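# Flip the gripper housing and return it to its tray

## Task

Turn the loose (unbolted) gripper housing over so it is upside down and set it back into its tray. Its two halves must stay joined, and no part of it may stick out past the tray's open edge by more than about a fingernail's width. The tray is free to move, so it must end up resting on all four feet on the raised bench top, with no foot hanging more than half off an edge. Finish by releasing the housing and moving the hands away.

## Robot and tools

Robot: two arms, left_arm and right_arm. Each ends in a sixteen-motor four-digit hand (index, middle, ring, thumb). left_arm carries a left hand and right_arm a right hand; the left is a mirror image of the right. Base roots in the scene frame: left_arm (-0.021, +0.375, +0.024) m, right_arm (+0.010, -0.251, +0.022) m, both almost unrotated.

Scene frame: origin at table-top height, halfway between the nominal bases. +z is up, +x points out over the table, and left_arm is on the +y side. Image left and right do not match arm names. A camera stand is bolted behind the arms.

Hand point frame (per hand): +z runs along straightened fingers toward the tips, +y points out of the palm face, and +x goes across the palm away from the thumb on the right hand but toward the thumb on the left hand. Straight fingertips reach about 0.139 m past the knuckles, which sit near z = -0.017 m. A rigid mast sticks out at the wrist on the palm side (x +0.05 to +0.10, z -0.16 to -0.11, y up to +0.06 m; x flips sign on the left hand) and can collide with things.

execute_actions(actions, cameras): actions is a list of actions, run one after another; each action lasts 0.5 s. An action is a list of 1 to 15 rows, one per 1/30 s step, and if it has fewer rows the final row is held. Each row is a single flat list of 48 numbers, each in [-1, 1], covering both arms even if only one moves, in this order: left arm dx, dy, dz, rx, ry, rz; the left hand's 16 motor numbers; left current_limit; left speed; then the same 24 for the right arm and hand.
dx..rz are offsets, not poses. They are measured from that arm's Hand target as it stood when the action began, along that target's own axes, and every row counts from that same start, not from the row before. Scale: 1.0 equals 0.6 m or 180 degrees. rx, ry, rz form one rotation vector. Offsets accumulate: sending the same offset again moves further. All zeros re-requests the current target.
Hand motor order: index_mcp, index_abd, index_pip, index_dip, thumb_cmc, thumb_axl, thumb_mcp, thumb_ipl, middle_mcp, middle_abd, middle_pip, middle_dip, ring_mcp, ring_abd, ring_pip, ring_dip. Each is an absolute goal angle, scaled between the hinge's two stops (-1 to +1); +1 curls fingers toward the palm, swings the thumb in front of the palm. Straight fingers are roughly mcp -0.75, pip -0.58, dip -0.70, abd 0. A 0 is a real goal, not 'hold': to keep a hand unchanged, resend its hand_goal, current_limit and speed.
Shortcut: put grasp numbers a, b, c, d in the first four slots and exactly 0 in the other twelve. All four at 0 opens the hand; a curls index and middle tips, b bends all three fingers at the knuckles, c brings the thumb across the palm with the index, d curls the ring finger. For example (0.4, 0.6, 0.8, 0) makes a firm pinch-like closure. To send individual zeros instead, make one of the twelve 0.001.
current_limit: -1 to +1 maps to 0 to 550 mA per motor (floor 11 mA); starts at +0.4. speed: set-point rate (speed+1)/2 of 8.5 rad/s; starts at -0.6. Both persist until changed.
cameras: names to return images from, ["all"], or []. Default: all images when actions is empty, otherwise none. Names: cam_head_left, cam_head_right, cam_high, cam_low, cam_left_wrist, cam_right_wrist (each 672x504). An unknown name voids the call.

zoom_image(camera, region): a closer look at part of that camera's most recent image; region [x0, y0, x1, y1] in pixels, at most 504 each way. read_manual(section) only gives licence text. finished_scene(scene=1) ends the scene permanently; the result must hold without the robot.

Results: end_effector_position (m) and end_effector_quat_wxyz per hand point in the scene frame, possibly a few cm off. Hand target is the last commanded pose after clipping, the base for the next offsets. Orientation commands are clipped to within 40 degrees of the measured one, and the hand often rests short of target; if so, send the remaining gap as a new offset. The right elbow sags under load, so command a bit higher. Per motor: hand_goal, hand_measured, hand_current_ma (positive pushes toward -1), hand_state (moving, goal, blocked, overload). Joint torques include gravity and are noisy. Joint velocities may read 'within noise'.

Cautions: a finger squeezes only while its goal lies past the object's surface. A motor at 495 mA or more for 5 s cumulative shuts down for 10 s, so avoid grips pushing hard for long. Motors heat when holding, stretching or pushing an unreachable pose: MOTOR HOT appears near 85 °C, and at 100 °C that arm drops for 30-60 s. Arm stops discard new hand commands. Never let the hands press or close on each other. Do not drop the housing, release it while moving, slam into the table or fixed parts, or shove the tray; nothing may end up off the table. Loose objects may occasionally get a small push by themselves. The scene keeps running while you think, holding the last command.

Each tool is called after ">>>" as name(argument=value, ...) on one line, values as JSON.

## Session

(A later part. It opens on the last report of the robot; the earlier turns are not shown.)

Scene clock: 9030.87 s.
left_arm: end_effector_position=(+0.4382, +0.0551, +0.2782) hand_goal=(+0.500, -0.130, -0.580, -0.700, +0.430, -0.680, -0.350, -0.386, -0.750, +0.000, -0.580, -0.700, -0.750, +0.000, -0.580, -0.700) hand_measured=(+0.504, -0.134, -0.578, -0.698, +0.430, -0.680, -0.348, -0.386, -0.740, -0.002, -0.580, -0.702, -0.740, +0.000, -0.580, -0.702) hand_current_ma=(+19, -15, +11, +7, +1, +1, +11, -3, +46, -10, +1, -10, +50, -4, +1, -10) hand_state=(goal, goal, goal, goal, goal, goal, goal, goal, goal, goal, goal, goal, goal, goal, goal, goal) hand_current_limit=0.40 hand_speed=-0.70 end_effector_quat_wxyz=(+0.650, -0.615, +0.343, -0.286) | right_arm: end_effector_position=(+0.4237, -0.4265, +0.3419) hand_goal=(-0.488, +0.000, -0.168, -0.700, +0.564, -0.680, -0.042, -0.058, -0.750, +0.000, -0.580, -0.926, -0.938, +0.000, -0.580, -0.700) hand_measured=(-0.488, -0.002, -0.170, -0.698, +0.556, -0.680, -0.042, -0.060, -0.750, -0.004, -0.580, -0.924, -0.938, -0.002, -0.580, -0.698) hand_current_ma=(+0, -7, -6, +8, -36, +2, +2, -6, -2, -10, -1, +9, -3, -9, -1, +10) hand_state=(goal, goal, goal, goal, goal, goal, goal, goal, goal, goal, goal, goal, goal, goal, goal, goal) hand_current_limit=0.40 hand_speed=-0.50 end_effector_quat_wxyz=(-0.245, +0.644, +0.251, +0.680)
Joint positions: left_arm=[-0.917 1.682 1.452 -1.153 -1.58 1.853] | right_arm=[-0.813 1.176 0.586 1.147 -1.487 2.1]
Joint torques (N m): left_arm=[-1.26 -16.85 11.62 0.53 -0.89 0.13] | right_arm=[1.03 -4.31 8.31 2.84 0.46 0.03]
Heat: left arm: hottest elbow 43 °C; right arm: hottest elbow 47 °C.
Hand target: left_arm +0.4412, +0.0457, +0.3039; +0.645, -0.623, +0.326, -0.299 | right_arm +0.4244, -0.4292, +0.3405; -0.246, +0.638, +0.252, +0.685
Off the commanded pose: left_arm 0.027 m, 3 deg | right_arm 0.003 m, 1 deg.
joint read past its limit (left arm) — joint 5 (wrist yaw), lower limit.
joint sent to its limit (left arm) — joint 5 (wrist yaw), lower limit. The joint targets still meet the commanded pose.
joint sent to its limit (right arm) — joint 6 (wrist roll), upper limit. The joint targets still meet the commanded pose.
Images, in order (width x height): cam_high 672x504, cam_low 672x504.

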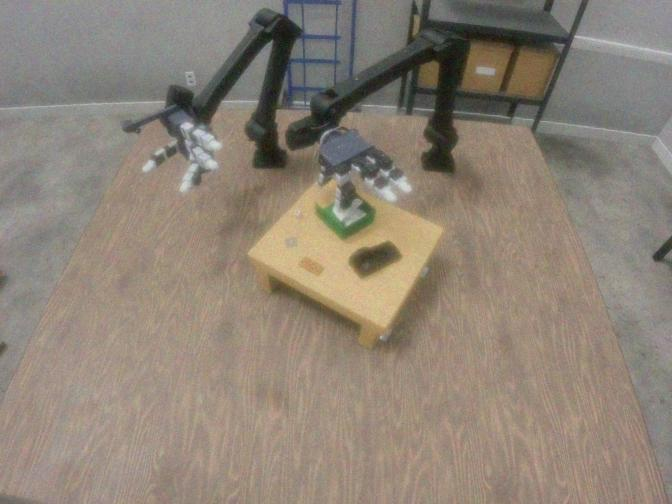

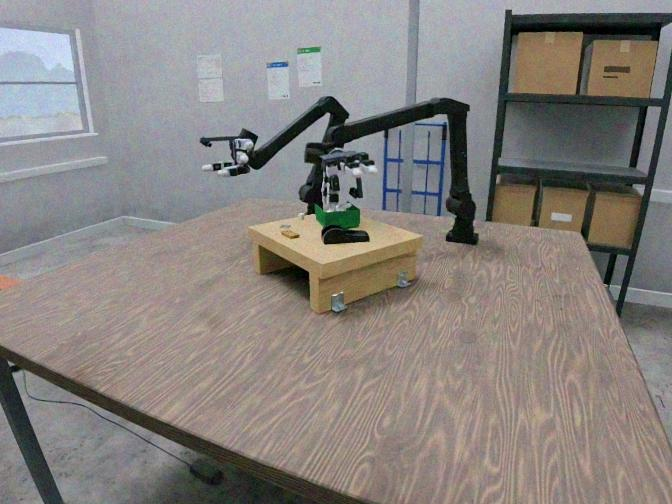

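>>> execute_actions(actions=[[[0,-0.045,0,0,0,0,0.5,-0.13,-0.58,-0.7,0.43,-0.68,-0.35,-0.386,-0.75,0.001,-0.58,-0.7,-0.75,0.001,-0.58,-0.7,0.4,-0.7,0,0,0,0,0,0,0,0,0.75,0,0,0,0,0,0,0,0,0,0,0,0,0,0.4,-0.5]]], cameras=["cam_high", "cam_low"])

>>> zoom_image(camera="cam_high", region=[325, 185, 375, 235])

>>> zoom_image(camera="cam_low", region=[315, 180, 365, 220])

Scene clock: 9043.93 s.
left_arm: end_effector_position=(+0.4392, +0.0531, +0.3059) hand_goal=(+0.500, -0.130, -0.580, -0.700, +0.430, -0.680, -0.350, -0.386, -0.750, +0.000, -0.580, -0.700, -0.750, +0.000, -0.580, -0.700) hand_measured=(+0.504, -0.134, -0.578, -0.698, +0.430, -0.680, -0.348, -0.386, -0.740, -0.002, -0.580, -0.702, -0.740, +0.000, -0.580, -0.702) hand_current_ma=(+18, -14, +11, +7, +1, +1, +11, -3, +46, -10, +1, -10, +50, -4, +1, -10) hand_state=(goal, goal, goal, goal, goal, goal, goal, goal, goal, goal, goal, goal, goal, goal, goal, goal) hand_current_limit=0.40 hand_speed=-0.70 end_effector_quat_wxyz=(+0.650, -0.615, +0.342, -0.287) | right_arm: end_effector_position=(+0.4237, -0.4265, +0.3419) hand_goal=(-0.488, +0.000, -0.168, -0.700, +0.564, -0.680, -0.042, -0.058, -0.750, +0.000, -0.580, -0.926, -0.938, +0.000, -0.580, -0.700) hand_measured=(-0.488, -0.002, -0.170, -0.698, +0.556, -0.680, -0.042, -0.060, -0.750, -0.004, -0.580, -0.924, -0.938, -0.002, -0.580, -0.698) hand_current_ma=(+0, -7, -6, +8, -36, +2, +2, -6, -2, -10, -1, +9, -3, -9, -1, +10) hand_state=(goal, goal, goal, goal, goal, goal, goal, goal, goal, goal, goal, goal, goal, goal, goal, goal) hand_current_limit=0.40 hand_speed=-0.50 end_effector_quat_wxyz=(-0.245, +0.644, +0.251, +0.680)
Joint positions: left_arm=[-0.918 1.664 1.501 -1.168 -1.58 1.903] | right_arm=[-0.813 1.176 0.586 1.147 -1.487 2.1]
Joint torques (N m): left_arm=[-1.26 -16.67 11.78 0.51 -0.87 0.16] | right_arm=[0.91 -5.19 8.39 2.65 0.47 -0.05]
Heat: left arm: hottest elbow 43 °C; right arm: hottest elbow 47 °C.
Hand target: left_arm +0.4416, +0.0445, +0.3309; +0.645, -0.623, +0.326, -0.299 | right_arm +0.4244, -0.4292, +0.3405; -0.246, +0.638, +0.252, +0.685
Off the commanded pose: left_arm 0.027 m, 3 deg | right_arm 0.003 m, 1 deg.
joint read past its limit (left arm) — joint 5 (wrist yaw), lower limit.
joint sent to its limit (left arm) — joint 5 (wrist yaw), lower limit. The joint targets still meet the commanded pose.
joint sent to its limit (right arm) — joint 6 (wrist roll), upper limit. The joint targets still meet the commanded pose.
Images, in order (width x height): cam_high 672x504, cam_low 672x504.

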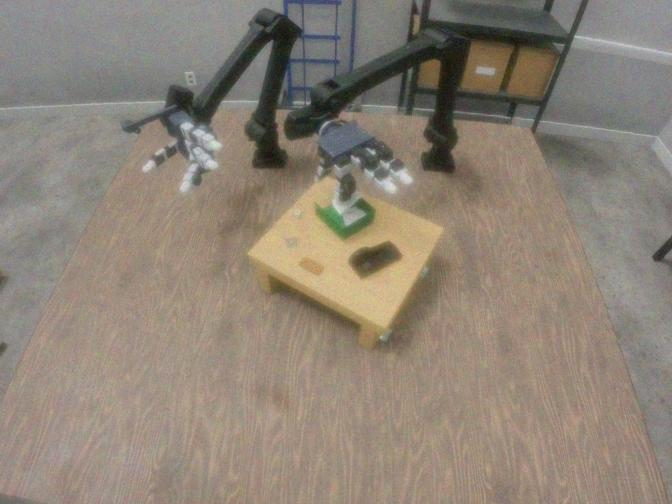

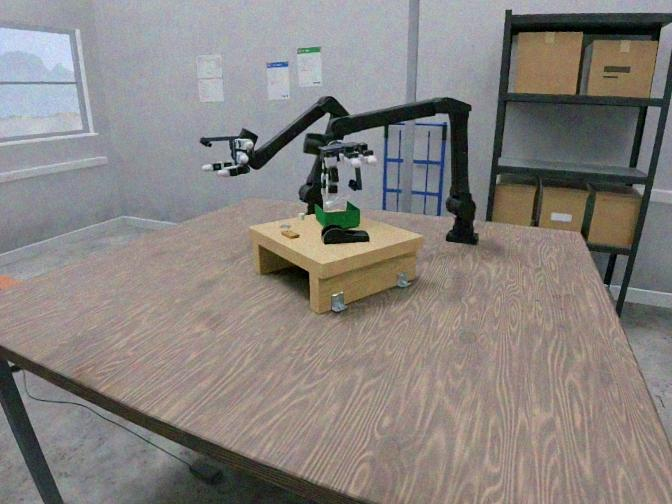

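Scaled by 10.080 from the camera's 672x504 image, which has a finer 960x720 frame.

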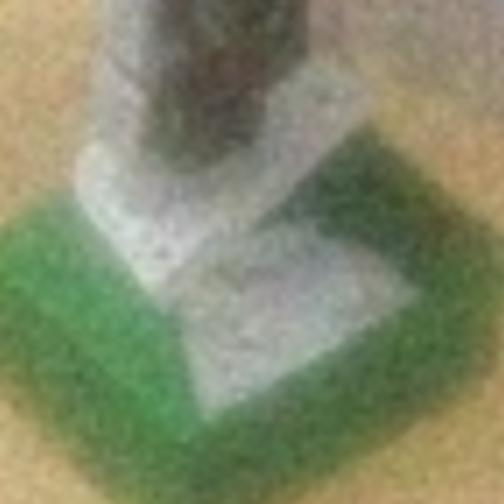

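Scaled by 10.080 from the camera's 672x504 image, which has a finer 960x720 frame.

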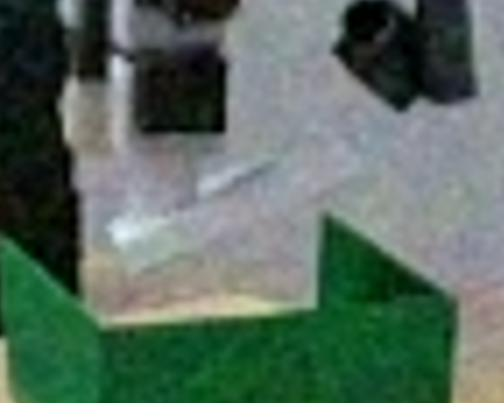

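>>> execute_actions(actions=[[[-0.013,0,0.008,0,0.015,0,0.5,-0.13,-0.58,-0.7,0.43,-0.68,-0.35,-0.386,-0.75,0.001,-0.58,-0.7,-0.75,0.001,-0.58,-0.7,0.4,-0.7,0,0,0,0,0,0,0,0,0.75,0,0,0,0,0,0,0,0,0,0,0,0,0,0.4,-0.5]],[[-0.013,0,0.008,0,0.015,0,0.5,-0.13,-0.58,-0.7,0.43,-0.68,-0.35,-0.386,-0.75,0.001,-0.58,-0.7,-0.75,0.001,-0.58,-0.7,0.4,-0.7,0,0,0,0,0,0,0,0,0.75,0,0,0,0,0,0,0,0,0,0,0,0,0,0.4,-0.5]]], cameras=["cam_high", "cam_low"])

>>> zoom_image(camera="cam_high", region=[325, 185, 375, 235])

>>> zoom_image(camera="cam_low", region=[315, 180, 365, 220])

Scene clock: 9095.37 s.
left_arm: end_effector_position=(+0.4371, +0.0600, +0.3154) hand_goal=(+0.500, -0.130, -0.580, -0.700, +0.430, -0.680, -0.350, -0.386, -0.750, +0.000, -0.580, -0.700, -0.750, +0.000, -0.580, -0.700) hand_measured=(+0.504, -0.134, -0.578, -0.698, +0.430, -0.680, -0.348, -0.386, -0.740, -0.002, -0.580, -0.702, -0.740, +0.000, -0.580, -0.702) hand_current_ma=(+18, -14, +11, +7, +1, +1, +11, -3, +46, -10, +1, -10, +50, -4, +1, -10) hand_state=(goal, goal, goal, goal, goal, goal, goal, goal, goal, goal, goal, goal, goal, goal, goal, goal) hand_current_limit=0.40 hand_speed=-0.70 end_effector_quat_wxyz=(+0.646, -0.620, +0.341, -0.286) | right_arm: end_effector_position=(+0.4237, -0.4265, +0.3419) hand_goal=(-0.488, +0.000, -0.168, -0.700, +0.564, -0.680, -0.042, -0.058, -0.750, +0.000, -0.580, -0.926, -0.938, +0.000, -0.580, -0.700) hand_measured=(-0.488, -0.002, -0.170, -0.698, +0.556, -0.680, -0.042, -0.060, -0.750, -0.004, -0.580, -0.924, -0.938, -0.002, -0.580, -0.698) hand_current_ma=(+0, -7, -6, +8, -36, +2, +2, -6, -2, -10, -1, +9, -3, -9, -1, +10) hand_state=(goal, goal, goal, goal, goal, goal, goal, goal, goal, goal, goal, goal, goal, goal, goal, goal) hand_current_limit=0.40 hand_speed=-0.50 end_effector_quat_wxyz=(-0.245, +0.644, +0.251, +0.680)
Joint positions: left_arm=[-0.912 1.641 1.501 -1.183 -1.569 1.903] | right_arm=[-0.813 1.176 0.586 1.147 -1.487 2.1]
Joint torques (N m): left_arm=[0.21 -16.85 9.65 0.39 -0.8 0.02] | right_arm=[0.38 -4.78 8.24 2.63 0.46 -0.04]
Heat: left arm: hottest elbow 48 °C; right arm: hottest elbow 47 °C.
Hand target: left_arm +0.4403, +0.0628, +0.3317; +0.629, -0.608, +0.356, -0.328 | right_arm +0.4244, -0.4292, +0.3405; -0.246, +0.638, +0.252, +0.685
Off the commanded pose: left_arm 0.017 m, 6 deg | right_arm 0.003 m, 1 deg.
joint sent to its limit (right arm) — joint 6 (wrist roll), upper limit. The joint targets still meet the commanded pose.
Images, in order (width x height): cam_high 672x504, cam_low 672x504.

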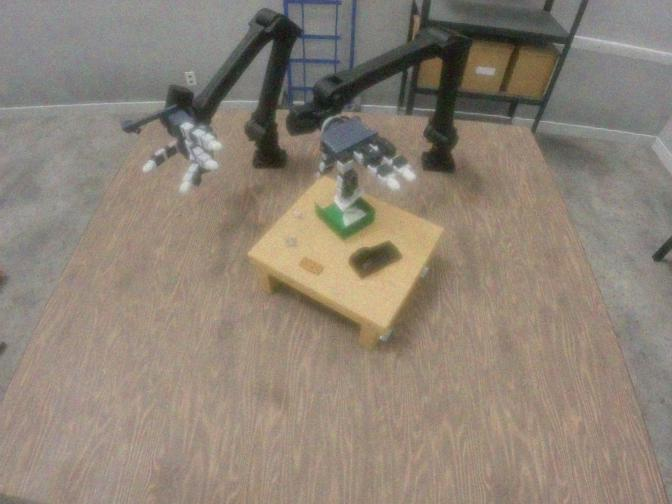

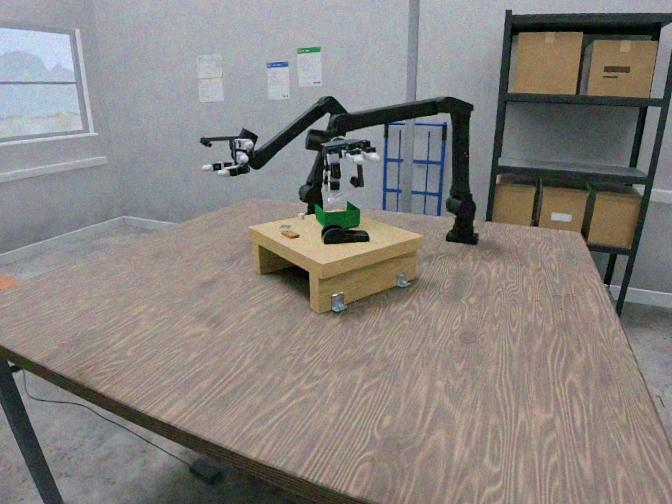

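Scaled by 10.080 from the camera's 672x504 image, which has a finer 960x720 frame.

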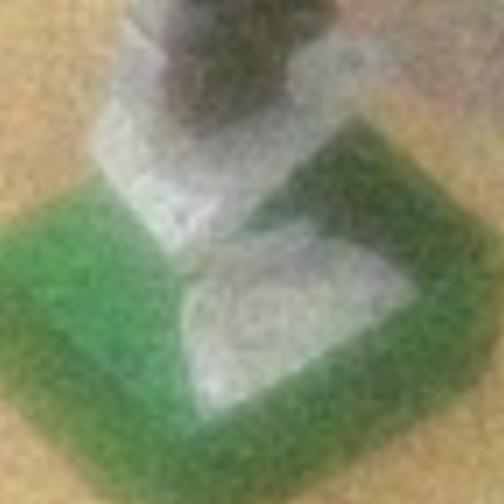

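Scaled by 10.080 from the camera's 672x504 image, which has a finer 960x720 frame.

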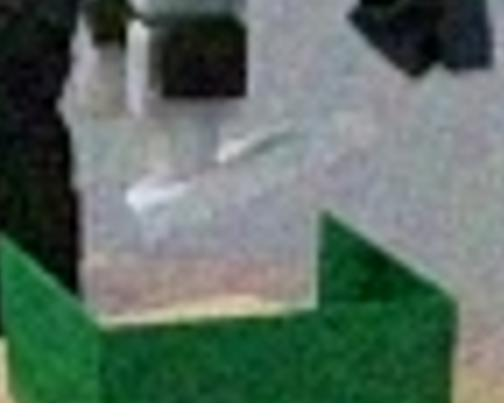

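>>> execute_actions(actions=[[[-0.0165,0.02,0.0113,0,0.025,0,0.5,-0.13,-0.58,-0.7,0.43,-0.68,-0.35,-0.386,-0.75,0.001,-0.58,-0.7,-0.75,0.001,-0.58,-0.7,0.4,-0.7,0,0,0,0,0,0,0,0,0.75,0,0,0,0,0,0,0,0,0,0,0,0,0,0.4,-0.5]]], cameras=["cam_high", "cam_low"])

>>> zoom_image(camera="cam_high", region=[325, 185, 375, 235])

>>> zoom_image(camera="cam_low", region=[315, 180, 365, 220])

Scene clock: 9103.67 s.
left_arm: end_effector_position=(+0.4390, +0.0725, +0.3111) hand_goal=(+0.500, -0.130, -0.580, -0.700, +0.430, -0.680, -0.350, -0.386, -0.750, +0.000, -0.580, -0.700, -0.750, +0.000, -0.580, -0.700) hand_measured=(+0.504, -0.134, -0.578, -0.698, +0.430, -0.680, -0.348, -0.386, -0.740, -0.002, -0.580, -0.702, -0.740, +0.000, -0.580, -0.702) hand_current_ma=(+14, -14, +11, +7, +1, +1, +11, -3, +46, -10, +1, -10, +50, -4, +1, -10) hand_state=(goal, goal, goal, goal, goal, goal, goal, goal, goal, goal, goal, goal, goal, goal, goal, goal) hand_current_limit=0.40 hand_speed=-0.70 end_effector_quat_wxyz=(+0.645, -0.626, +0.340, -0.277) | right_arm: end_effector_position=(+0.4237, -0.4265, +0.3419) hand_goal=(-0.488, +0.000, -0.168, -0.700, +0.564, -0.680, -0.042, -0.058, -0.750, +0.000, -0.580, -0.926, -0.938, +0.000, -0.580, -0.700) hand_measured=(-0.488, -0.002, -0.170, -0.698, +0.556, -0.680, -0.042, -0.060, -0.750, -0.004, -0.580, -0.924, -0.938, -0.002, -0.580, -0.698) hand_current_ma=(+0, -7, -6, +8, -36, +2, +2, -6, -2, -10, -1, +9, -3, -9, -1, +10) hand_state=(goal, goal, goal, goal, goal, goal, goal, goal, goal, goal, goal, goal, goal, goal, goal, goal) hand_current_limit=0.40 hand_speed=-0.50 end_effector_quat_wxyz=(-0.245, +0.644, +0.251, +0.680)
Joint positions: left_arm=[-0.892 1.63 1.482 -1.183 -1.557 1.903] | right_arm=[-0.813 1.176 0.586 1.147 -1.487 2.1]
Joint torques (N m): left_arm=[-0.21 -16.97 7.88 1.46 -0.82 0.01] | right_arm=[1.14 -4.78 8.25 2.62 0.48 0.05]
Heat: left arm: hottest elbow 47 °C; right arm: hottest elbow 47 °C.
Hand target: left_arm +0.4405, +0.0753, +0.3203; +0.614, -0.595, +0.380, -0.352 | right_arm +0.4244, -0.4292, +0.3405; -0.246, +0.638, +0.252, +0.685
Off the commanded pose: left_arm 0.010 m, 11 deg | right_arm 0.003 m, 1 deg.
joint sent to its limit (right arm) — joint 6 (wrist roll), upper limit. The joint targets still meet the commanded pose.
Images, in order (width x height): cam_high 672x504, cam_low 672x504.

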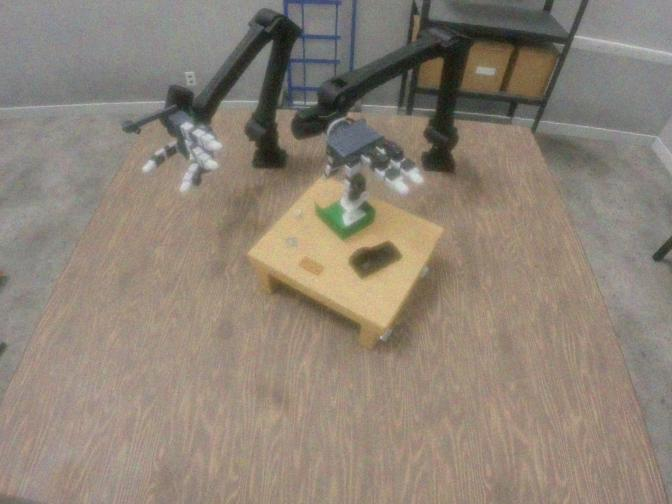

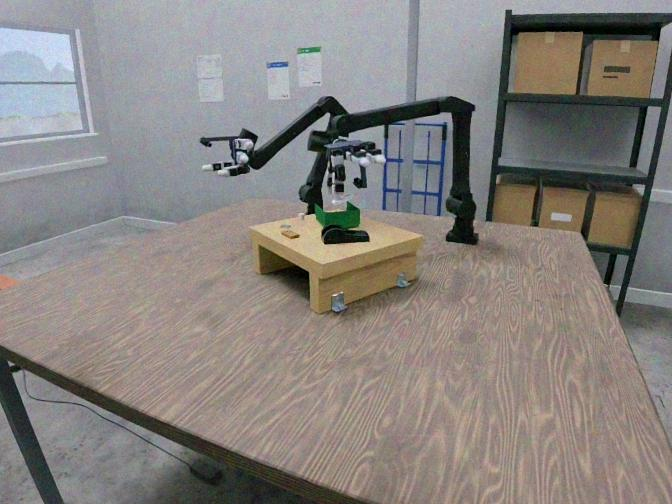

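Scaled by 10.080 from the camera's 672x504 image, which has a finer 960x720 frame.

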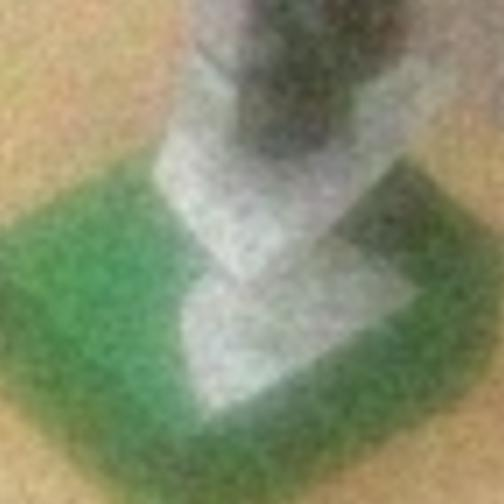

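Scaled by 10.080 from the camera's 672x504 image, which has a finer 960x720 frame.

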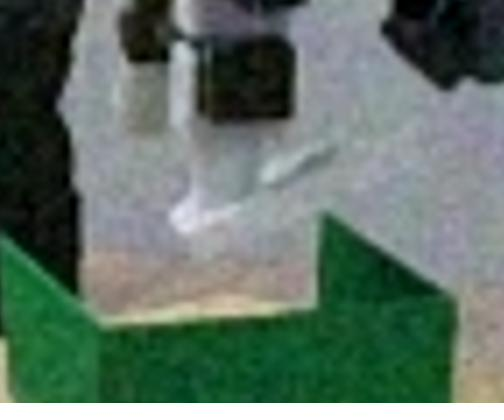

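>>> execute_actions(actions=[[[0.006,0.04,-0.012,0,-0.03,0,0.5,-0.13,-0.58,-0.7,0.43,-0.68,-0.35,-0.386,-0.75,0.001,-0.58,-0.7,-0.75,0.001,-0.58,-0.7,0.4,-0.7,0,0,0,0,0,0,0,0,0.75,0,0,0,0,0,0,0,0,0,0,0,0,0,0.4,-0.5]]], cameras=["cam_high", "cam_low"])

>>> zoom_image(camera="cam_high", region=[325, 185, 375, 235])

>>> zoom_image(camera="cam_low", region=[315, 180, 365, 220])

Scene clock: 9120.87 s.
left_arm: end_effector_position=(+0.4344, +0.0735, +0.2913) hand_goal=(+0.500, -0.130, -0.580, -0.700, +0.430, -0.680, -0.350, -0.386, -0.750, +0.000, -0.580, -0.700, -0.750, +0.000, -0.580, -0.700) hand_measured=(+0.504, -0.134, -0.578, -0.698, +0.430, -0.680, -0.348, -0.386, -0.740, -0.002, -0.580, -0.702, -0.740, +0.000, -0.580, -0.702) hand_current_ma=(+14, -14, +11, +7, +1, +1, +11, -3, +46, -10, +1, -10, +50, -4, +1, -10) hand_state=(goal, goal, goal, goal, goal, goal, goal, goal, goal, goal, goal, goal, goal, goal, goal, goal) hand_current_limit=0.40 hand_speed=-0.70 end_effector_quat_wxyz=(+0.644, -0.625, +0.341, -0.280) | right_arm: end_effector_position=(+0.4237, -0.4265, +0.3419) hand_goal=(-0.488, +0.000, -0.168, -0.700, +0.564, -0.680, -0.042, -0.058, -0.750, +0.000, -0.580, -0.926, -0.938, +0.000, -0.580, -0.700) hand_measured=(-0.488, -0.002, -0.170, -0.698, +0.556, -0.680, -0.042, -0.060, -0.750, -0.004, -0.580, -0.924, -0.938, -0.002, -0.580, -0.698) hand_current_ma=(+0, -7, -6, +8, -36, +2, +2, -6, -2, -10, -1, +9, -3, -9, -1, +10) hand_state=(goal, goal, goal, goal, goal, goal, goal, goal, goal, goal, goal, goal, goal, goal, goal, goal) hand_current_limit=0.40 hand_speed=-0.50 end_effector_quat_wxyz=(-0.245, +0.644, +0.251, +0.680)
Joint positions: left_arm=[-0.898 1.628 1.427 -1.139 -1.557 1.891] | right_arm=[-0.813 1.176 0.586 1.147 -1.487 2.1]
Joint torques (N m): left_arm=[-1.2 -15.62 7.83 1.5 -1.37 -0.09] | right_arm=[0.73 -4.42 8.18 2.71 0.46 0.01]
Heat: left arm: hottest elbow 46 °C; right arm: hottest elbow 47 °C.
Hand target: left_arm +0.4353, +0.0698, +0.2960; +0.631, -0.611, +0.351, -0.323 | right_arm +0.4244, -0.4292, +0.3405; -0.246, +0.638, +0.252, +0.685
Off the commanded pose: left_arm 0.006 m, 6 deg | right_arm 0.003 m, 1 deg.
joint sent to its limit (right arm) — joint 6 (wrist roll), upper limit. The joint targets still meet the commanded pose.
Images, in order (width x height): cam_high 672x504, cam_low 672x504.

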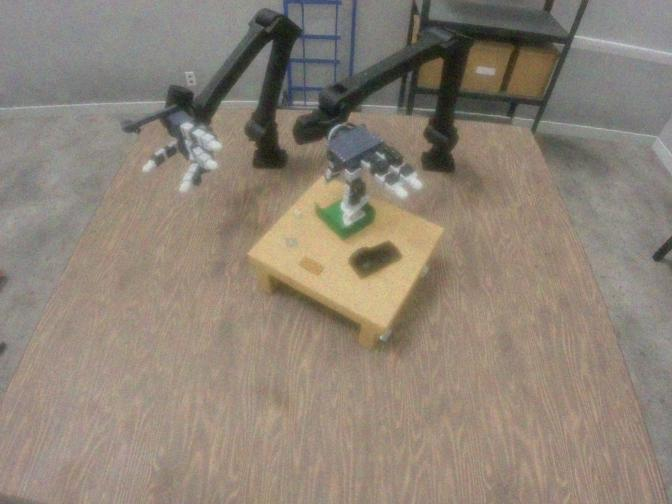

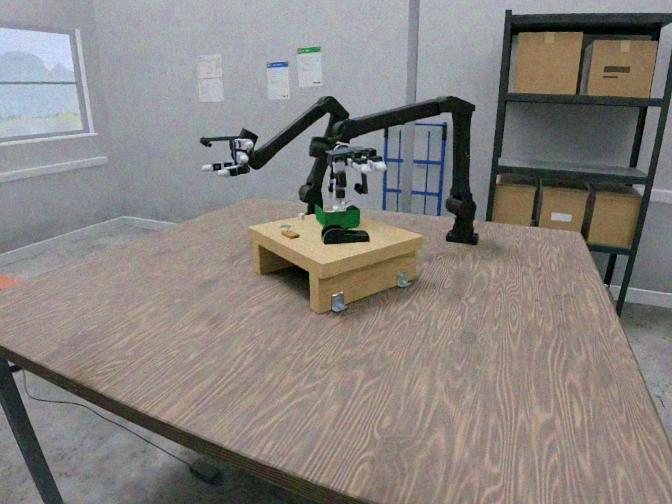

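Scaled by 10.080 from the camera's 672x504 image, which has a finer 960x720 frame.

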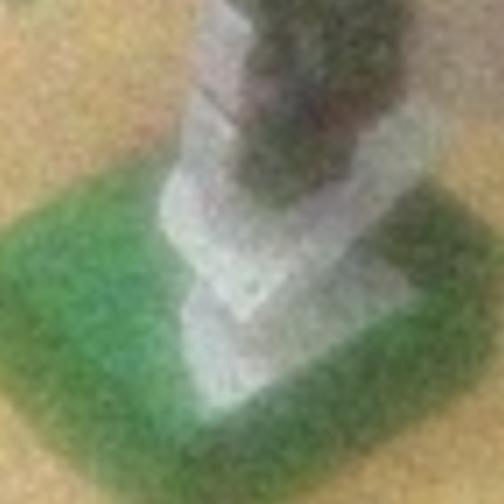

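Scaled by 10.080 from the camera's 672x504 image, which has a finer 960x720 frame.

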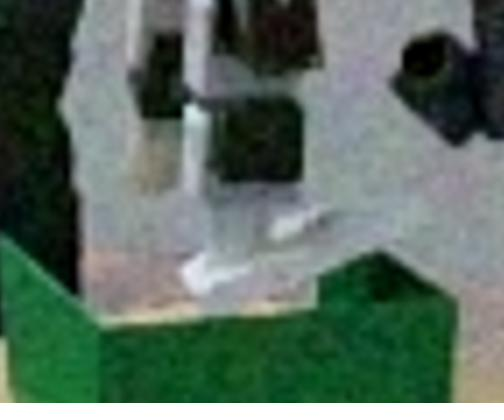

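>>> execute_actions(actions=[[[0,0,0,0,0.06,0,0.5,-0.13,-0.58,-0.7,0.43,-0.68,-0.35,-0.386,-0.75,0.001,-0.58,-0.7,-0.75,0.001,-0.58,-0.7,0.4,-0.7,0,0,0,0,0,0,0,0,0.75,0,0,0,0,0,0,0,0,0,0,0,0,0,0.4,-0.5]]], cameras=["cam_high", "cam_low"])

>>> zoom_image(camera="cam_high", region=[325, 185, 375, 235])

>>> zoom_image(camera="cam_low", region=[315, 180, 365, 220])

Scene clock: 9138.40 s.
left_arm: end_effector_position=(+0.4355, +0.0707, +0.2903) hand_goal=(+0.500, -0.130, -0.580, -0.700, +0.430, -0.680, -0.350, -0.386, -0.750, +0.000, -0.580, -0.700, -0.750, +0.000, -0.580, -0.700) hand_measured=(+0.504, -0.134, -0.578, -0.698, +0.430, -0.680, -0.348, -0.386, -0.740, -0.002, -0.580, -0.702, -0.740, +0.000, -0.580, -0.702) hand_current_ma=(+14, -14, +11, +7, +1, +1, +11, -3, +46, -10, +1, -10, +50, -4, +1, -10) hand_state=(goal, goal, goal, goal, goal, goal, goal, goal, goal, goal, goal, goal, goal, goal, goal, goal) hand_current_limit=0.40 hand_speed=-0.70 end_effector_quat_wxyz=(+0.639, -0.630, +0.338, -0.284) | right_arm: end_effector_position=(+0.4237, -0.4265, +0.3419) hand_goal=(-0.488, +0.000, -0.168, -0.700, +0.564, -0.680, -0.042, -0.058, -0.750, +0.000, -0.580, -0.926, -0.938, +0.000, -0.580, -0.700) hand_measured=(-0.488, -0.002, -0.170, -0.698, +0.556, -0.680, -0.042, -0.060, -0.750, -0.004, -0.580, -0.924, -0.938, -0.002, -0.580, -0.698) hand_current_ma=(+0, -7, -6, +8, -36, +2, +2, -6, -2, -10, -1, +9, -3, -9, -1, +10) hand_state=(goal, goal, goal, goal, goal, goal, goal, goal, goal, goal, goal, goal, goal, goal, goal, goal) hand_current_limit=0.40 hand_speed=-0.50 end_effector_quat_wxyz=(-0.245, +0.644, +0.251, +0.680)
Joint positions: left_arm=[-0.898 1.628 1.427 -1.122 -1.547 1.892] | right_arm=[-0.813 1.176 0.586 1.147 -1.487 2.1]
Joint torques (N m): left_arm=[-0.91 -16.15 7.91 1.54 -0.78 0.13] | right_arm=[1.14 -4.66 8.34 2.56 0.46 0]
Heat: left arm: hottest elbow 46 °C; right arm: hottest elbow 47 °C.
Hand target: left_arm +0.4353, +0.0698, +0.2960; +0.596, -0.578, +0.409, -0.380 | right_arm +0.4244, -0.4292, +0.3405; -0.246, +0.638, +0.252, +0.685
Off the commanded pose: left_arm 0.006 m, 16 deg | right_arm 0.003 m, 1 deg.
joint sent to its limit (right arm) — joint 6 (wrist roll), upper limit. The joint targets still meet the commanded pose.
Images, in order (width x height): cam_high 672x504, cam_low 672x504.

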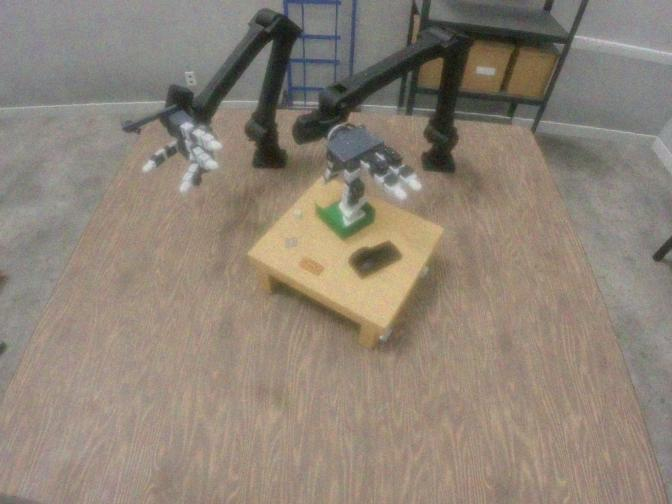

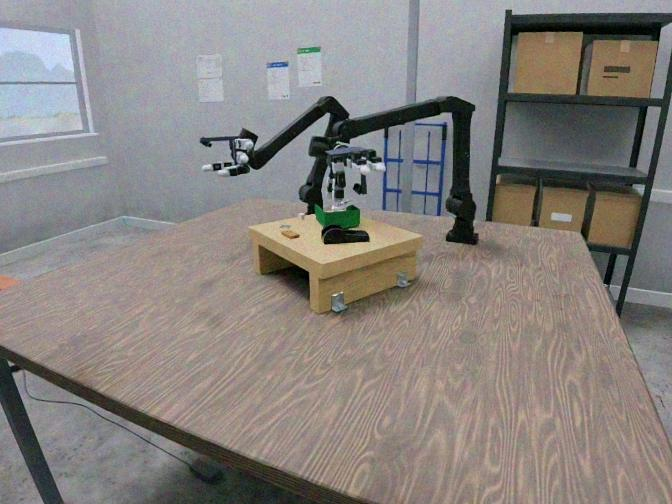

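Scaled by 10.080 from the camera's 672x504 image, which has a finer 960x720 frame.

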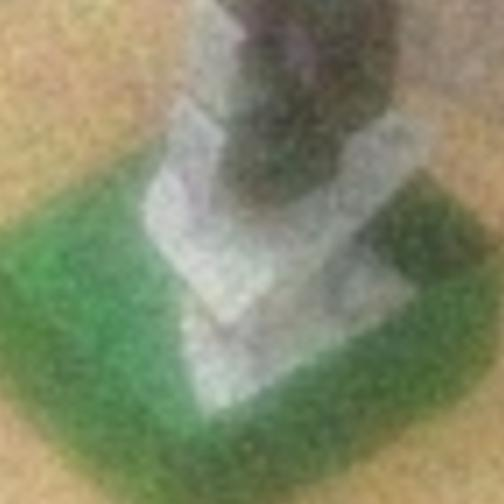

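Scaled by 10.080 from the camera's 672x504 image, which has a finer 960x720 frame.

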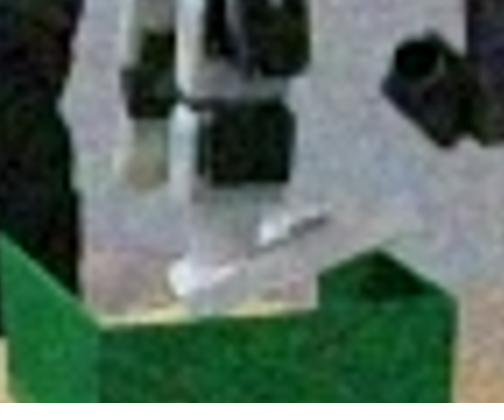

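>>> execute_actions(actions=[[[0,0,0,0,0.06,0,0.5,-0.13,-0.58,-0.7,0.43,-0.68,-0.35,-0.386,-0.75,0.001,-0.58,-0.7,-0.75,0.001,-0.58,-0.7,0.4,-0.7,0,0,0,0,0,0,0,0,0.75,0,0,0,0,0,0,0,0,0,0,0,0,0,0.4,-0.5]]])

Scene clock: 9164.50 s.
left_arm: end_effector_position=(+0.4335, +0.0662, +0.2879) hand_goal=(+0.500, -0.130, -0.580, -0.700, +0.430, -0.680, -0.350, -0.386, -0.750, +0.000, -0.580, -0.700, -0.750, +0.000, -0.580, -0.700) hand_measured=(+0.502, -0.134, -0.578, -0.698, +0.430, -0.680, -0.348, -0.386, -0.740, -0.002, -0.580, -0.702, -0.740, +0.000, -0.580, -0.702) hand_current_ma=(+11, -14, +11, +7, +1, +1, +11, -3, +46, -10, +1, -10, +50, -4, +1, -10) hand_state=(goal, goal, goal, goal, goal, goal, goal, goal, goal, goal, goal, goal, goal, goal, goal, goal) hand_current_limit=0.40 hand_speed=-0.70 end_effector_quat_wxyz=(+0.621, -0.640, +0.354, -0.281) | right_arm: end_effector_position=(+0.4237, -0.4265, +0.3419) hand_goal=(-0.488, +0.000, -0.168, -0.700, +0.564, -0.680, -0.042, -0.058, -0.750, +0.000, -0.580, -0.926, -0.938, +0.000, -0.580, -0.700) hand_measured=(-0.488, -0.002, -0.170, -0.698, +0.556, -0.680, -0.042, -0.060, -0.750, -0.004, -0.580, -0.924, -0.938, -0.002, -0.580, -0.698) hand_current_ma=(+0, -7, -6, +8, -36, +2, +2, -6, -2, -10, -1, +9, -3, -9, -1, +10) hand_state=(goal, goal, goal, goal, goal, goal, goal, goal, goal, goal, goal, goal, goal, goal, goal, goal) hand_current_limit=0.40 hand_speed=-0.50 end_effector_quat_wxyz=(-0.245, +0.644, +0.251, +0.680)
Joint positions: left_arm=[-0.897 1.606 1.41 -1.021 -1.495 2.006] | right_arm=[-0.813 1.176 0.586 1.147 -1.487 2.1]
Joint torques (N m): left_arm=[-0.26 -16.67 7.99 1.74 -0.73 0.14] | right_arm=[1.08 -5.3 8.18 2.71 0.47 -0.02]
Heat: left arm: hottest elbow 45 °C; right arm: hottest elbow 47 °C.
Hand target: left_arm +0.4353, +0.0697, +0.2960; +0.554, -0.540, +0.463, -0.432 | right_arm +0.4244, -0.4292, +0.3405; -0.246, +0.638, +0.252, +0.685
Off the commanded pose: left_arm 0.009 m, 26 deg | right_arm 0.003 m, 1 deg.
joint sent to its limit (right arm) — joint 6 (wrist roll), upper limit. The joint targets still meet the commanded pose.

>>> execute_actions(actions=[[[0,0,0,0,0,0,0.5,-0.13,-0.58,-0.7,0.43,-0.68,-0.35,-0.386,-0.75,0.001,-0.58,-0.7,-0.75,0.001,-0.58,-0.7,0.4,-0.7,0,0,0,0,0,0,0,0,0.75,0,0,0,0,0,0,0,0,0,0,0,0,0,0.4,-0.5]]], cameras=["cam_high", "cam_low"])

>>> zoom_image(camera="cam_high", region=[325, 185, 375, 235])

>>> zoom_image(camera="cam_low", region=[315, 180, 365, 220])

Scene clock: 9173.40 s.
left_arm: end_effector_position=(+0.4328, +0.0664, +0.2878) hand_goal=(+0.500, -0.130, -0.580, -0.700, +0.430, -0.680, -0.350, -0.386, -0.750, +0.000, -0.580, -0.700, -0.750, +0.000, -0.580, -0.700) hand_measured=(+0.502, -0.134, -0.578, -0.698, +0.430, -0.680, -0.348, -0.386, -0.740, -0.002, -0.580, -0.702, -0.740, +0.000, -0.580, -0.702) hand_current_ma=(+8, -13, +11, +7, +1, +1, +11, -3, +46, -10, +1, -10, +50, -4, +1, -10) hand_state=(goal, goal, goal, goal, goal, goal, goal, goal, goal, goal, goal, goal, goal, goal, goal, goal) hand_current_limit=0.40 hand_speed=-0.70 end_effector_quat_wxyz=(-0.595, +0.656, -0.364, +0.288) | right_arm: end_effector_position=(+0.4237, -0.4265, +0.3419) hand_goal=(-0.488, +0.000, -0.168, -0.700, +0.564, -0.680, -0.042, -0.058, -0.750, +0.000, -0.580, -0.926, -0.938, +0.000, -0.580, -0.700) hand_measured=(-0.488, -0.002, -0.170, -0.698, +0.556, -0.680, -0.042, -0.060, -0.750, -0.004, -0.580, -0.924, -0.938, -0.002, -0.580, -0.698) hand_current_ma=(+0, -7, -6, +8, -36, +2, +2, -6, -2, -10, -1, +9, -3, -9, -1, +10) hand_state=(goal, goal, goal, goal, goal, goal, goal, goal, goal, goal, goal, goal, goal, goal, goal, goal) hand_current_limit=0.40 hand_speed=-0.50 end_effector_quat_wxyz=(-0.245, +0.644, +0.251, +0.680)
Joint positions: left_arm=[-0.885 1.566 1.376 -0.912 -1.429 2.1] | right_arm=[-0.813 1.176 0.586 1.147 -1.487 2.1]
Joint torques (N m): left_arm=[-0.26 -16.15 8.1 1.96 -0.68 0.14] | right_arm=[0.62 -5.07 8.18 2.69 0.47 -0.01]
Heat: left arm: hottest elbow 45 °C; right arm: hottest elbow 47 °C.
Hand target: left_arm +0.4353, +0.0698, +0.2961; -0.554, +0.540, -0.463, +0.432 | right_arm +0.4244, -0.4292, +0.3405; -0.246, +0.638, +0.252, +0.685
Off the commanded pose: left_arm 0.009 m, 25 deg | right_arm 0.003 m, 1 deg.
joint sent to its limit (left arm) — joint 6 (wrist roll), upper limit. The joint targets are off in orientation, not in position.
joint sent to its limit (right arm) — joint 6 (wrist roll), upper limit. The joint targets still meet the commanded pose.
Images, in order (width x height): cam_high 672x504, cam_low 672x504.

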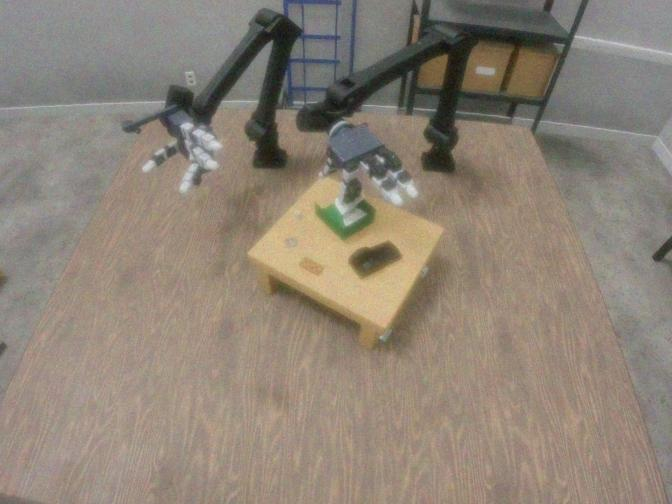

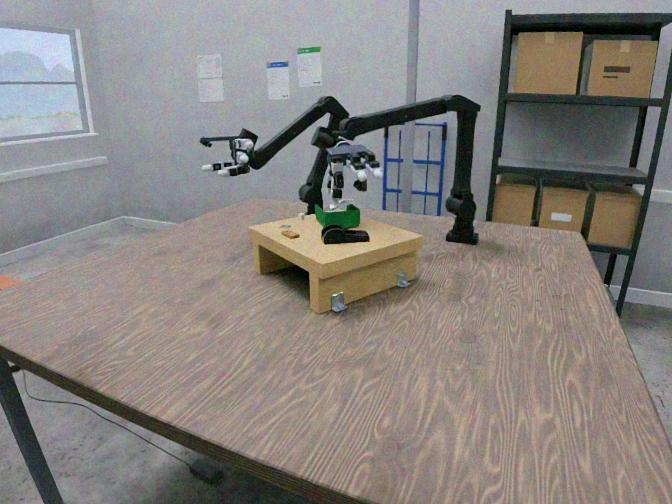

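Scaled by 10.080 from the camera's 672x504 image, which has a finer 960x720 frame.

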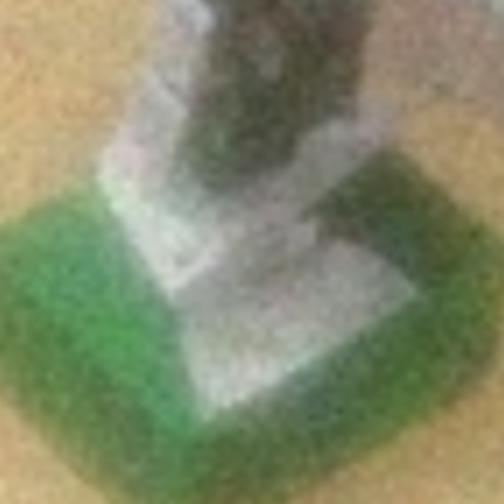

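Scaled by 10.080 from the camera's 672x504 image, which has a finer 960x720 frame.

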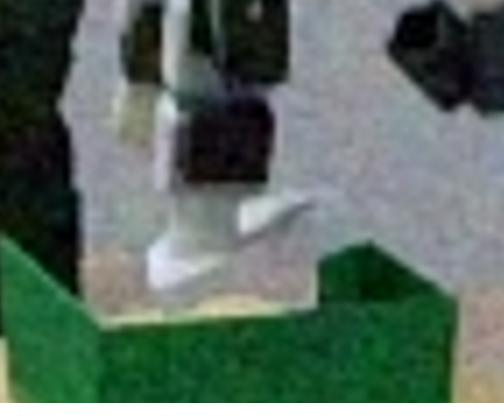

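>>> execute_actions(actions=[[[0,-0.01,0,0,-0.11,0,0.5,-0.13,-0.58,-0.7,0.43,-0.68,-0.35,-0.386,-0.75,0.001,-0.58,-0.7,-0.75,0.001,-0.58,-0.7,0.4,-0.7,0,0,0,0,0,0,0,0,0.75,0,0,0,0,0,0,0,0,0,0,0,0,0,0.4,-0.5]]], cameras=["cam_high", "cam_low"])

>>> zoom_image(camera="cam_high", region=[325, 185, 375, 235])

>>> zoom_image(camera="cam_low", region=[315, 180, 365, 220])

Scene clock: 9188.30 s.
left_arm: end_effector_position=(+0.4339, +0.0733, +0.3017) hand_goal=(+0.500, -0.130, -0.580, -0.700, +0.430, -0.680, -0.350, -0.386, -0.750, +0.000, -0.580, -0.700, -0.750, +0.000, -0.580, -0.700) hand_measured=(+0.502, -0.134, -0.578, -0.698, +0.430, -0.680, -0.348, -0.386, -0.740, -0.002, -0.580, -0.702, -0.740, +0.000, -0.580, -0.702) hand_current_ma=(+7, -12, +11, +7, +1, +1, +11, -3, +49, -10, +2, -10, +52, -4, +2, -10) hand_state=(goal, goal, goal, goal, goal, goal, goal, goal, goal, goal, goal, goal, goal, goal, goal, goal) hand_current_limit=0.40 hand_speed=-0.70 end_effector_quat_wxyz=(+0.628, -0.638, +0.338, -0.291) | right_arm: end_effector_position=(+0.4237, -0.4265, +0.3419) hand_goal=(-0.488, +0.000, -0.168, -0.700, +0.564, -0.680, -0.042, -0.058, -0.750, +0.000, -0.580, -0.926, -0.938, +0.000, -0.580, -0.700) hand_measured=(-0.488, -0.002, -0.170, -0.698, +0.556, -0.680, -0.042, -0.060, -0.750, -0.004, -0.580, -0.924, -0.938, -0.002, -0.580, -0.698) hand_current_ma=(+0, -7, -6, +8, -36, +2, +2, -6, -2, -10, -1, +9, -3, -9, -1, +10) hand_state=(goal, goal, goal, goal, goal, goal, goal, goal, goal, goal, goal, goal, goal, goal, goal, goal) hand_current_limit=0.40 hand_speed=-0.50 end_effector_quat_wxyz=(-0.245, +0.644, +0.251, +0.680)
Joint positions: left_arm=[-0.893 1.566 1.375 -0.904 -1.524 2.1] | right_arm=[-0.813 1.176 0.586 1.147 -1.487 2.1]
Joint torques (N m): left_arm=[-1.03 -14.56 8.5 1.81 -1.32 0.15] | right_arm=[0.67 -5.54 8.27 2.62 0.42 0.03]
Heat: left arm: hottest elbow 44 °C; right arm: hottest elbow 47 °C.
Hand target: left_arm +0.4354, +0.0695, +0.3020; +0.626, -0.606, +0.361, -0.333 | right_arm +0.4244, -0.4292, +0.3405; -0.246, +0.638, +0.252, +0.685
Off the commanded pose: left_arm 0.004 m, 7 deg | right_arm 0.003 m, 1 deg.
joint sent to its limit (left arm) — joint 6 (wrist roll), upper limit. The joint targets are off in orientation, not in position.
joint sent to its limit (right arm) — joint 6 (wrist roll), upper limit. The joint targets still meet the commanded pose.
Images, in order (width x height): cam_high 672x504, cam_low 672x504.

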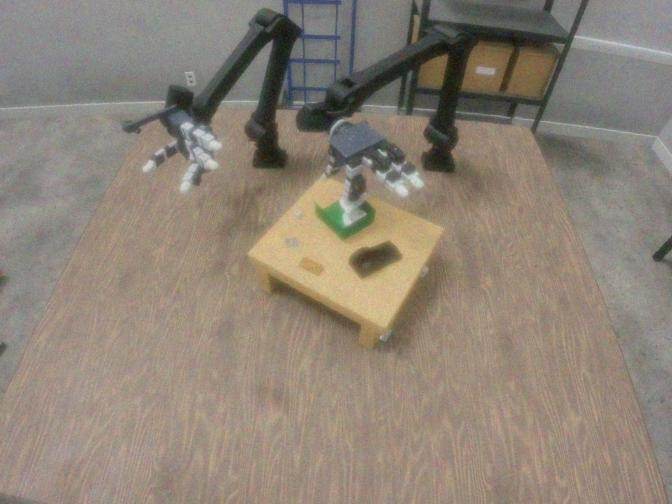

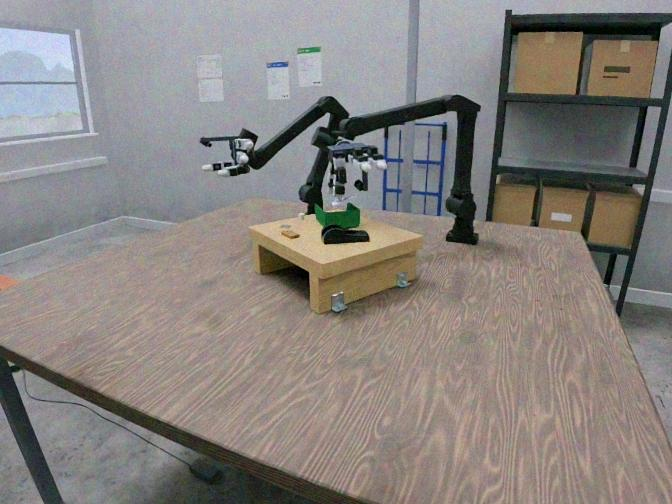

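Scaled by 10.080 from the camera's 672x504 image, which has a finer 960x720 frame.

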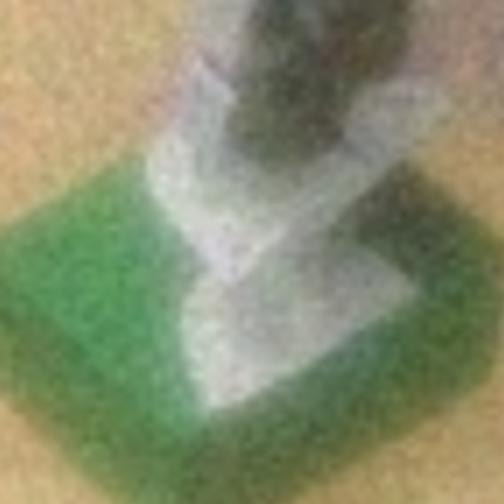

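Scaled by 10.080 from the camera's 672x504 image, which has a finer 960x720 frame.

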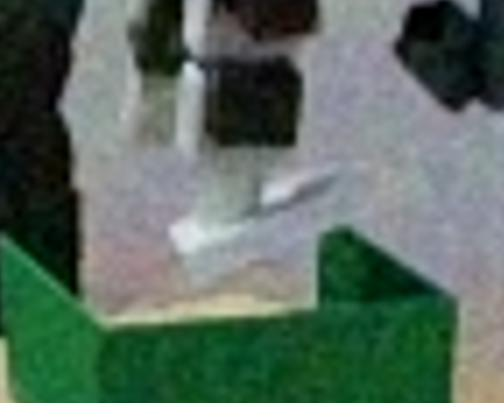

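>>> execute_actions(actions=[[[-0.003,0.03,-0.008,0,-0.028,0,0.5,-0.13,-0.58,-0.7,0.43,-0.68,-0.35,-0.386,-0.75,0.001,-0.58,-0.7,-0.75,0.001,-0.58,-0.7,0.4,-0.7,0,0,0,0,0,0,0,0,0.75,0,0,0,0,0,0,0,0,0,0,0,0,0,0.4,-0.5]],[[0,0.02,0,0,0,0,0.5,-0.13,-0.58,-0.7,0.43,-0.68,-0.35,-0.386,-0.75,0.001,-0.58,-0.7,-0.75,0.001,-0.58,-0.7,0.4,-0.7,0,0,0,0,0,0,0,0,0.75,0,0,0,0,0,0,0,0,0,0,0,0,0,0.4,-0.5]]], cameras=["cam_high", "cam_low"])

>>> zoom_image(camera="cam_high", region=[325, 185, 375, 235])

>>> zoom_image(camera="cam_low", region=[315, 180, 365, 220])

Scene clock: 9254.83 s.
left_arm: end_effector_position=(+0.4264, +0.0765, +0.2812) hand_goal=(+0.500, -0.130, -0.580, -0.700, +0.430, -0.680, -0.350, -0.386, -0.750, +0.000, -0.580, -0.700, -0.750, +0.000, -0.580, -0.700) hand_measured=(+0.502, -0.130, -0.578, -0.698, +0.430, -0.680, -0.348, -0.386, -0.740, -0.002, -0.580, -0.702, -0.740, +0.000, -0.580, -0.702) hand_current_ma=(+7, -4, +11, +7, +1, +1, +11, -3, +49, -10, +2, -10, +52, -4, +2, -10) hand_state=(goal, goal, goal, goal, goal, goal, goal, goal, goal, goal, goal, goal, goal, goal, goal, goal) hand_current_limit=0.40 hand_speed=-0.70 end_effector_quat_wxyz=(+0.641, -0.626, +0.335, -0.292) | right_arm: end_effector_position=(+0.4237, -0.4265, +0.3419) hand_goal=(-0.488, +0.000, -0.168, -0.700, +0.564, -0.680, -0.042, -0.058, -0.750, +0.000, -0.580, -0.926, -0.938, +0.000, -0.580, -0.700) hand_measured=(-0.488, -0.002, -0.170, -0.698, +0.556, -0.680, -0.042, -0.060, -0.750, -0.004, -0.580, -0.924, -0.938, -0.002, -0.580, -0.698) hand_current_ma=(+0, -7, -6, +8, -36, +2, +2, -6, -2, -10, -1, +9, -3, -9, -1, +10) hand_state=(goal, goal, goal, goal, goal, goal, goal, goal, goal, goal, goal, goal, goal, goal, goal, goal) hand_current_limit=0.40 hand_speed=-0.50 end_effector_quat_wxyz=(-0.245, +0.644, +0.251, +0.680)
Joint positions: left_arm=[-0.907 1.57 1.311 -0.857 -1.561 2.09] | right_arm=[-0.813 1.176 0.586 1.147 -1.487 2.1]
Joint torques (N m): left_arm=[-1.08 -12.63 7.99 1.85 -1.35 -0.11] | right_arm=[0.32 -5.25 8.2 2.58 0.5 0.01]
Heat: left arm: hottest elbow 43 °C; right arm: hottest elbow 47 °C.
Hand target: left_arm +0.4297, +0.0699, +0.2721; +0.641, -0.620, +0.333, -0.306 | right_arm +0.4244, -0.4292, +0.3405; -0.246, +0.638, +0.252, +0.685
Off the commanded pose: left_arm 0.012 m, 2 deg | right_arm 0.003 m, 1 deg.
joint sent to its limit (right arm) — joint 6 (wrist roll), upper limit. The joint targets still meet the commanded pose.
Images, in order (width x height): cam_high 672x504, cam_low 672x504.

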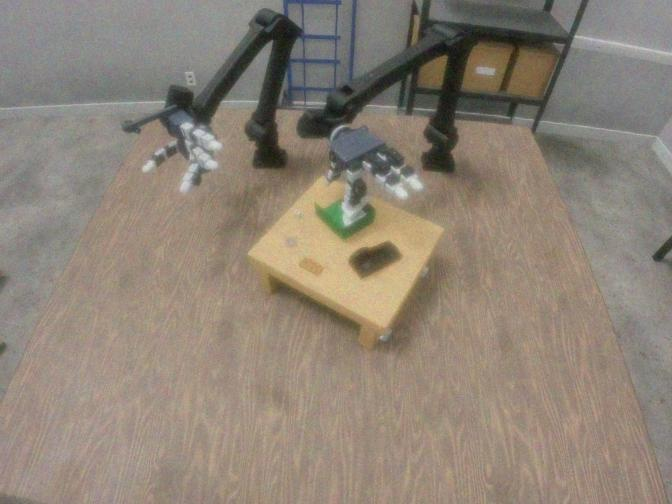

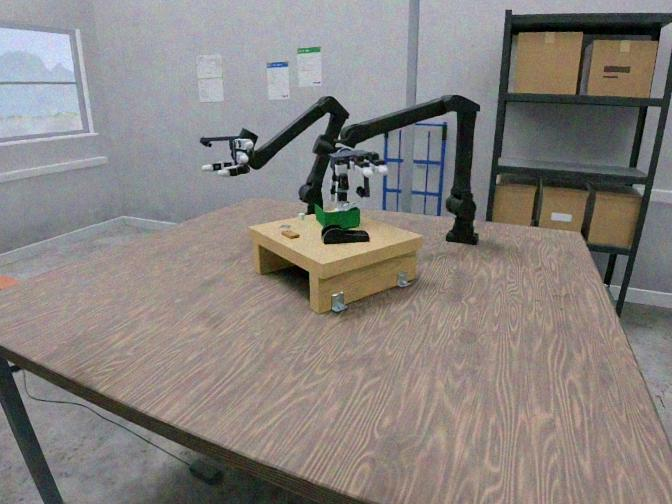

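Scaled by 10.080 from the camera's 672x504 image, which has a finer 960x720 frame.

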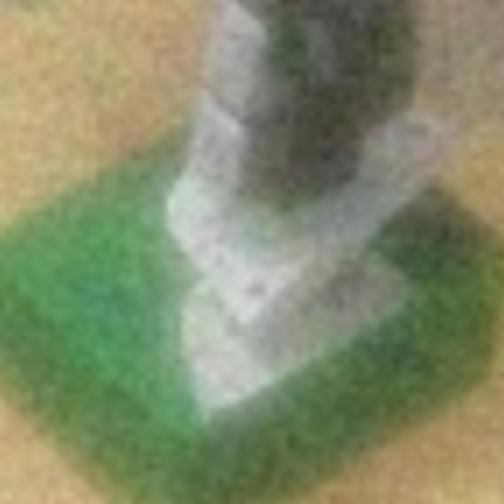

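Scaled by 10.080 from the camera's 672x504 image, which has a finer 960x720 frame.

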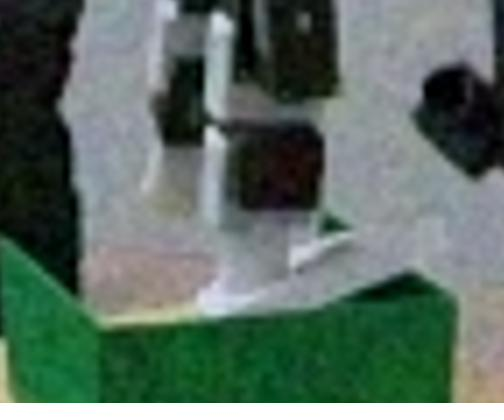

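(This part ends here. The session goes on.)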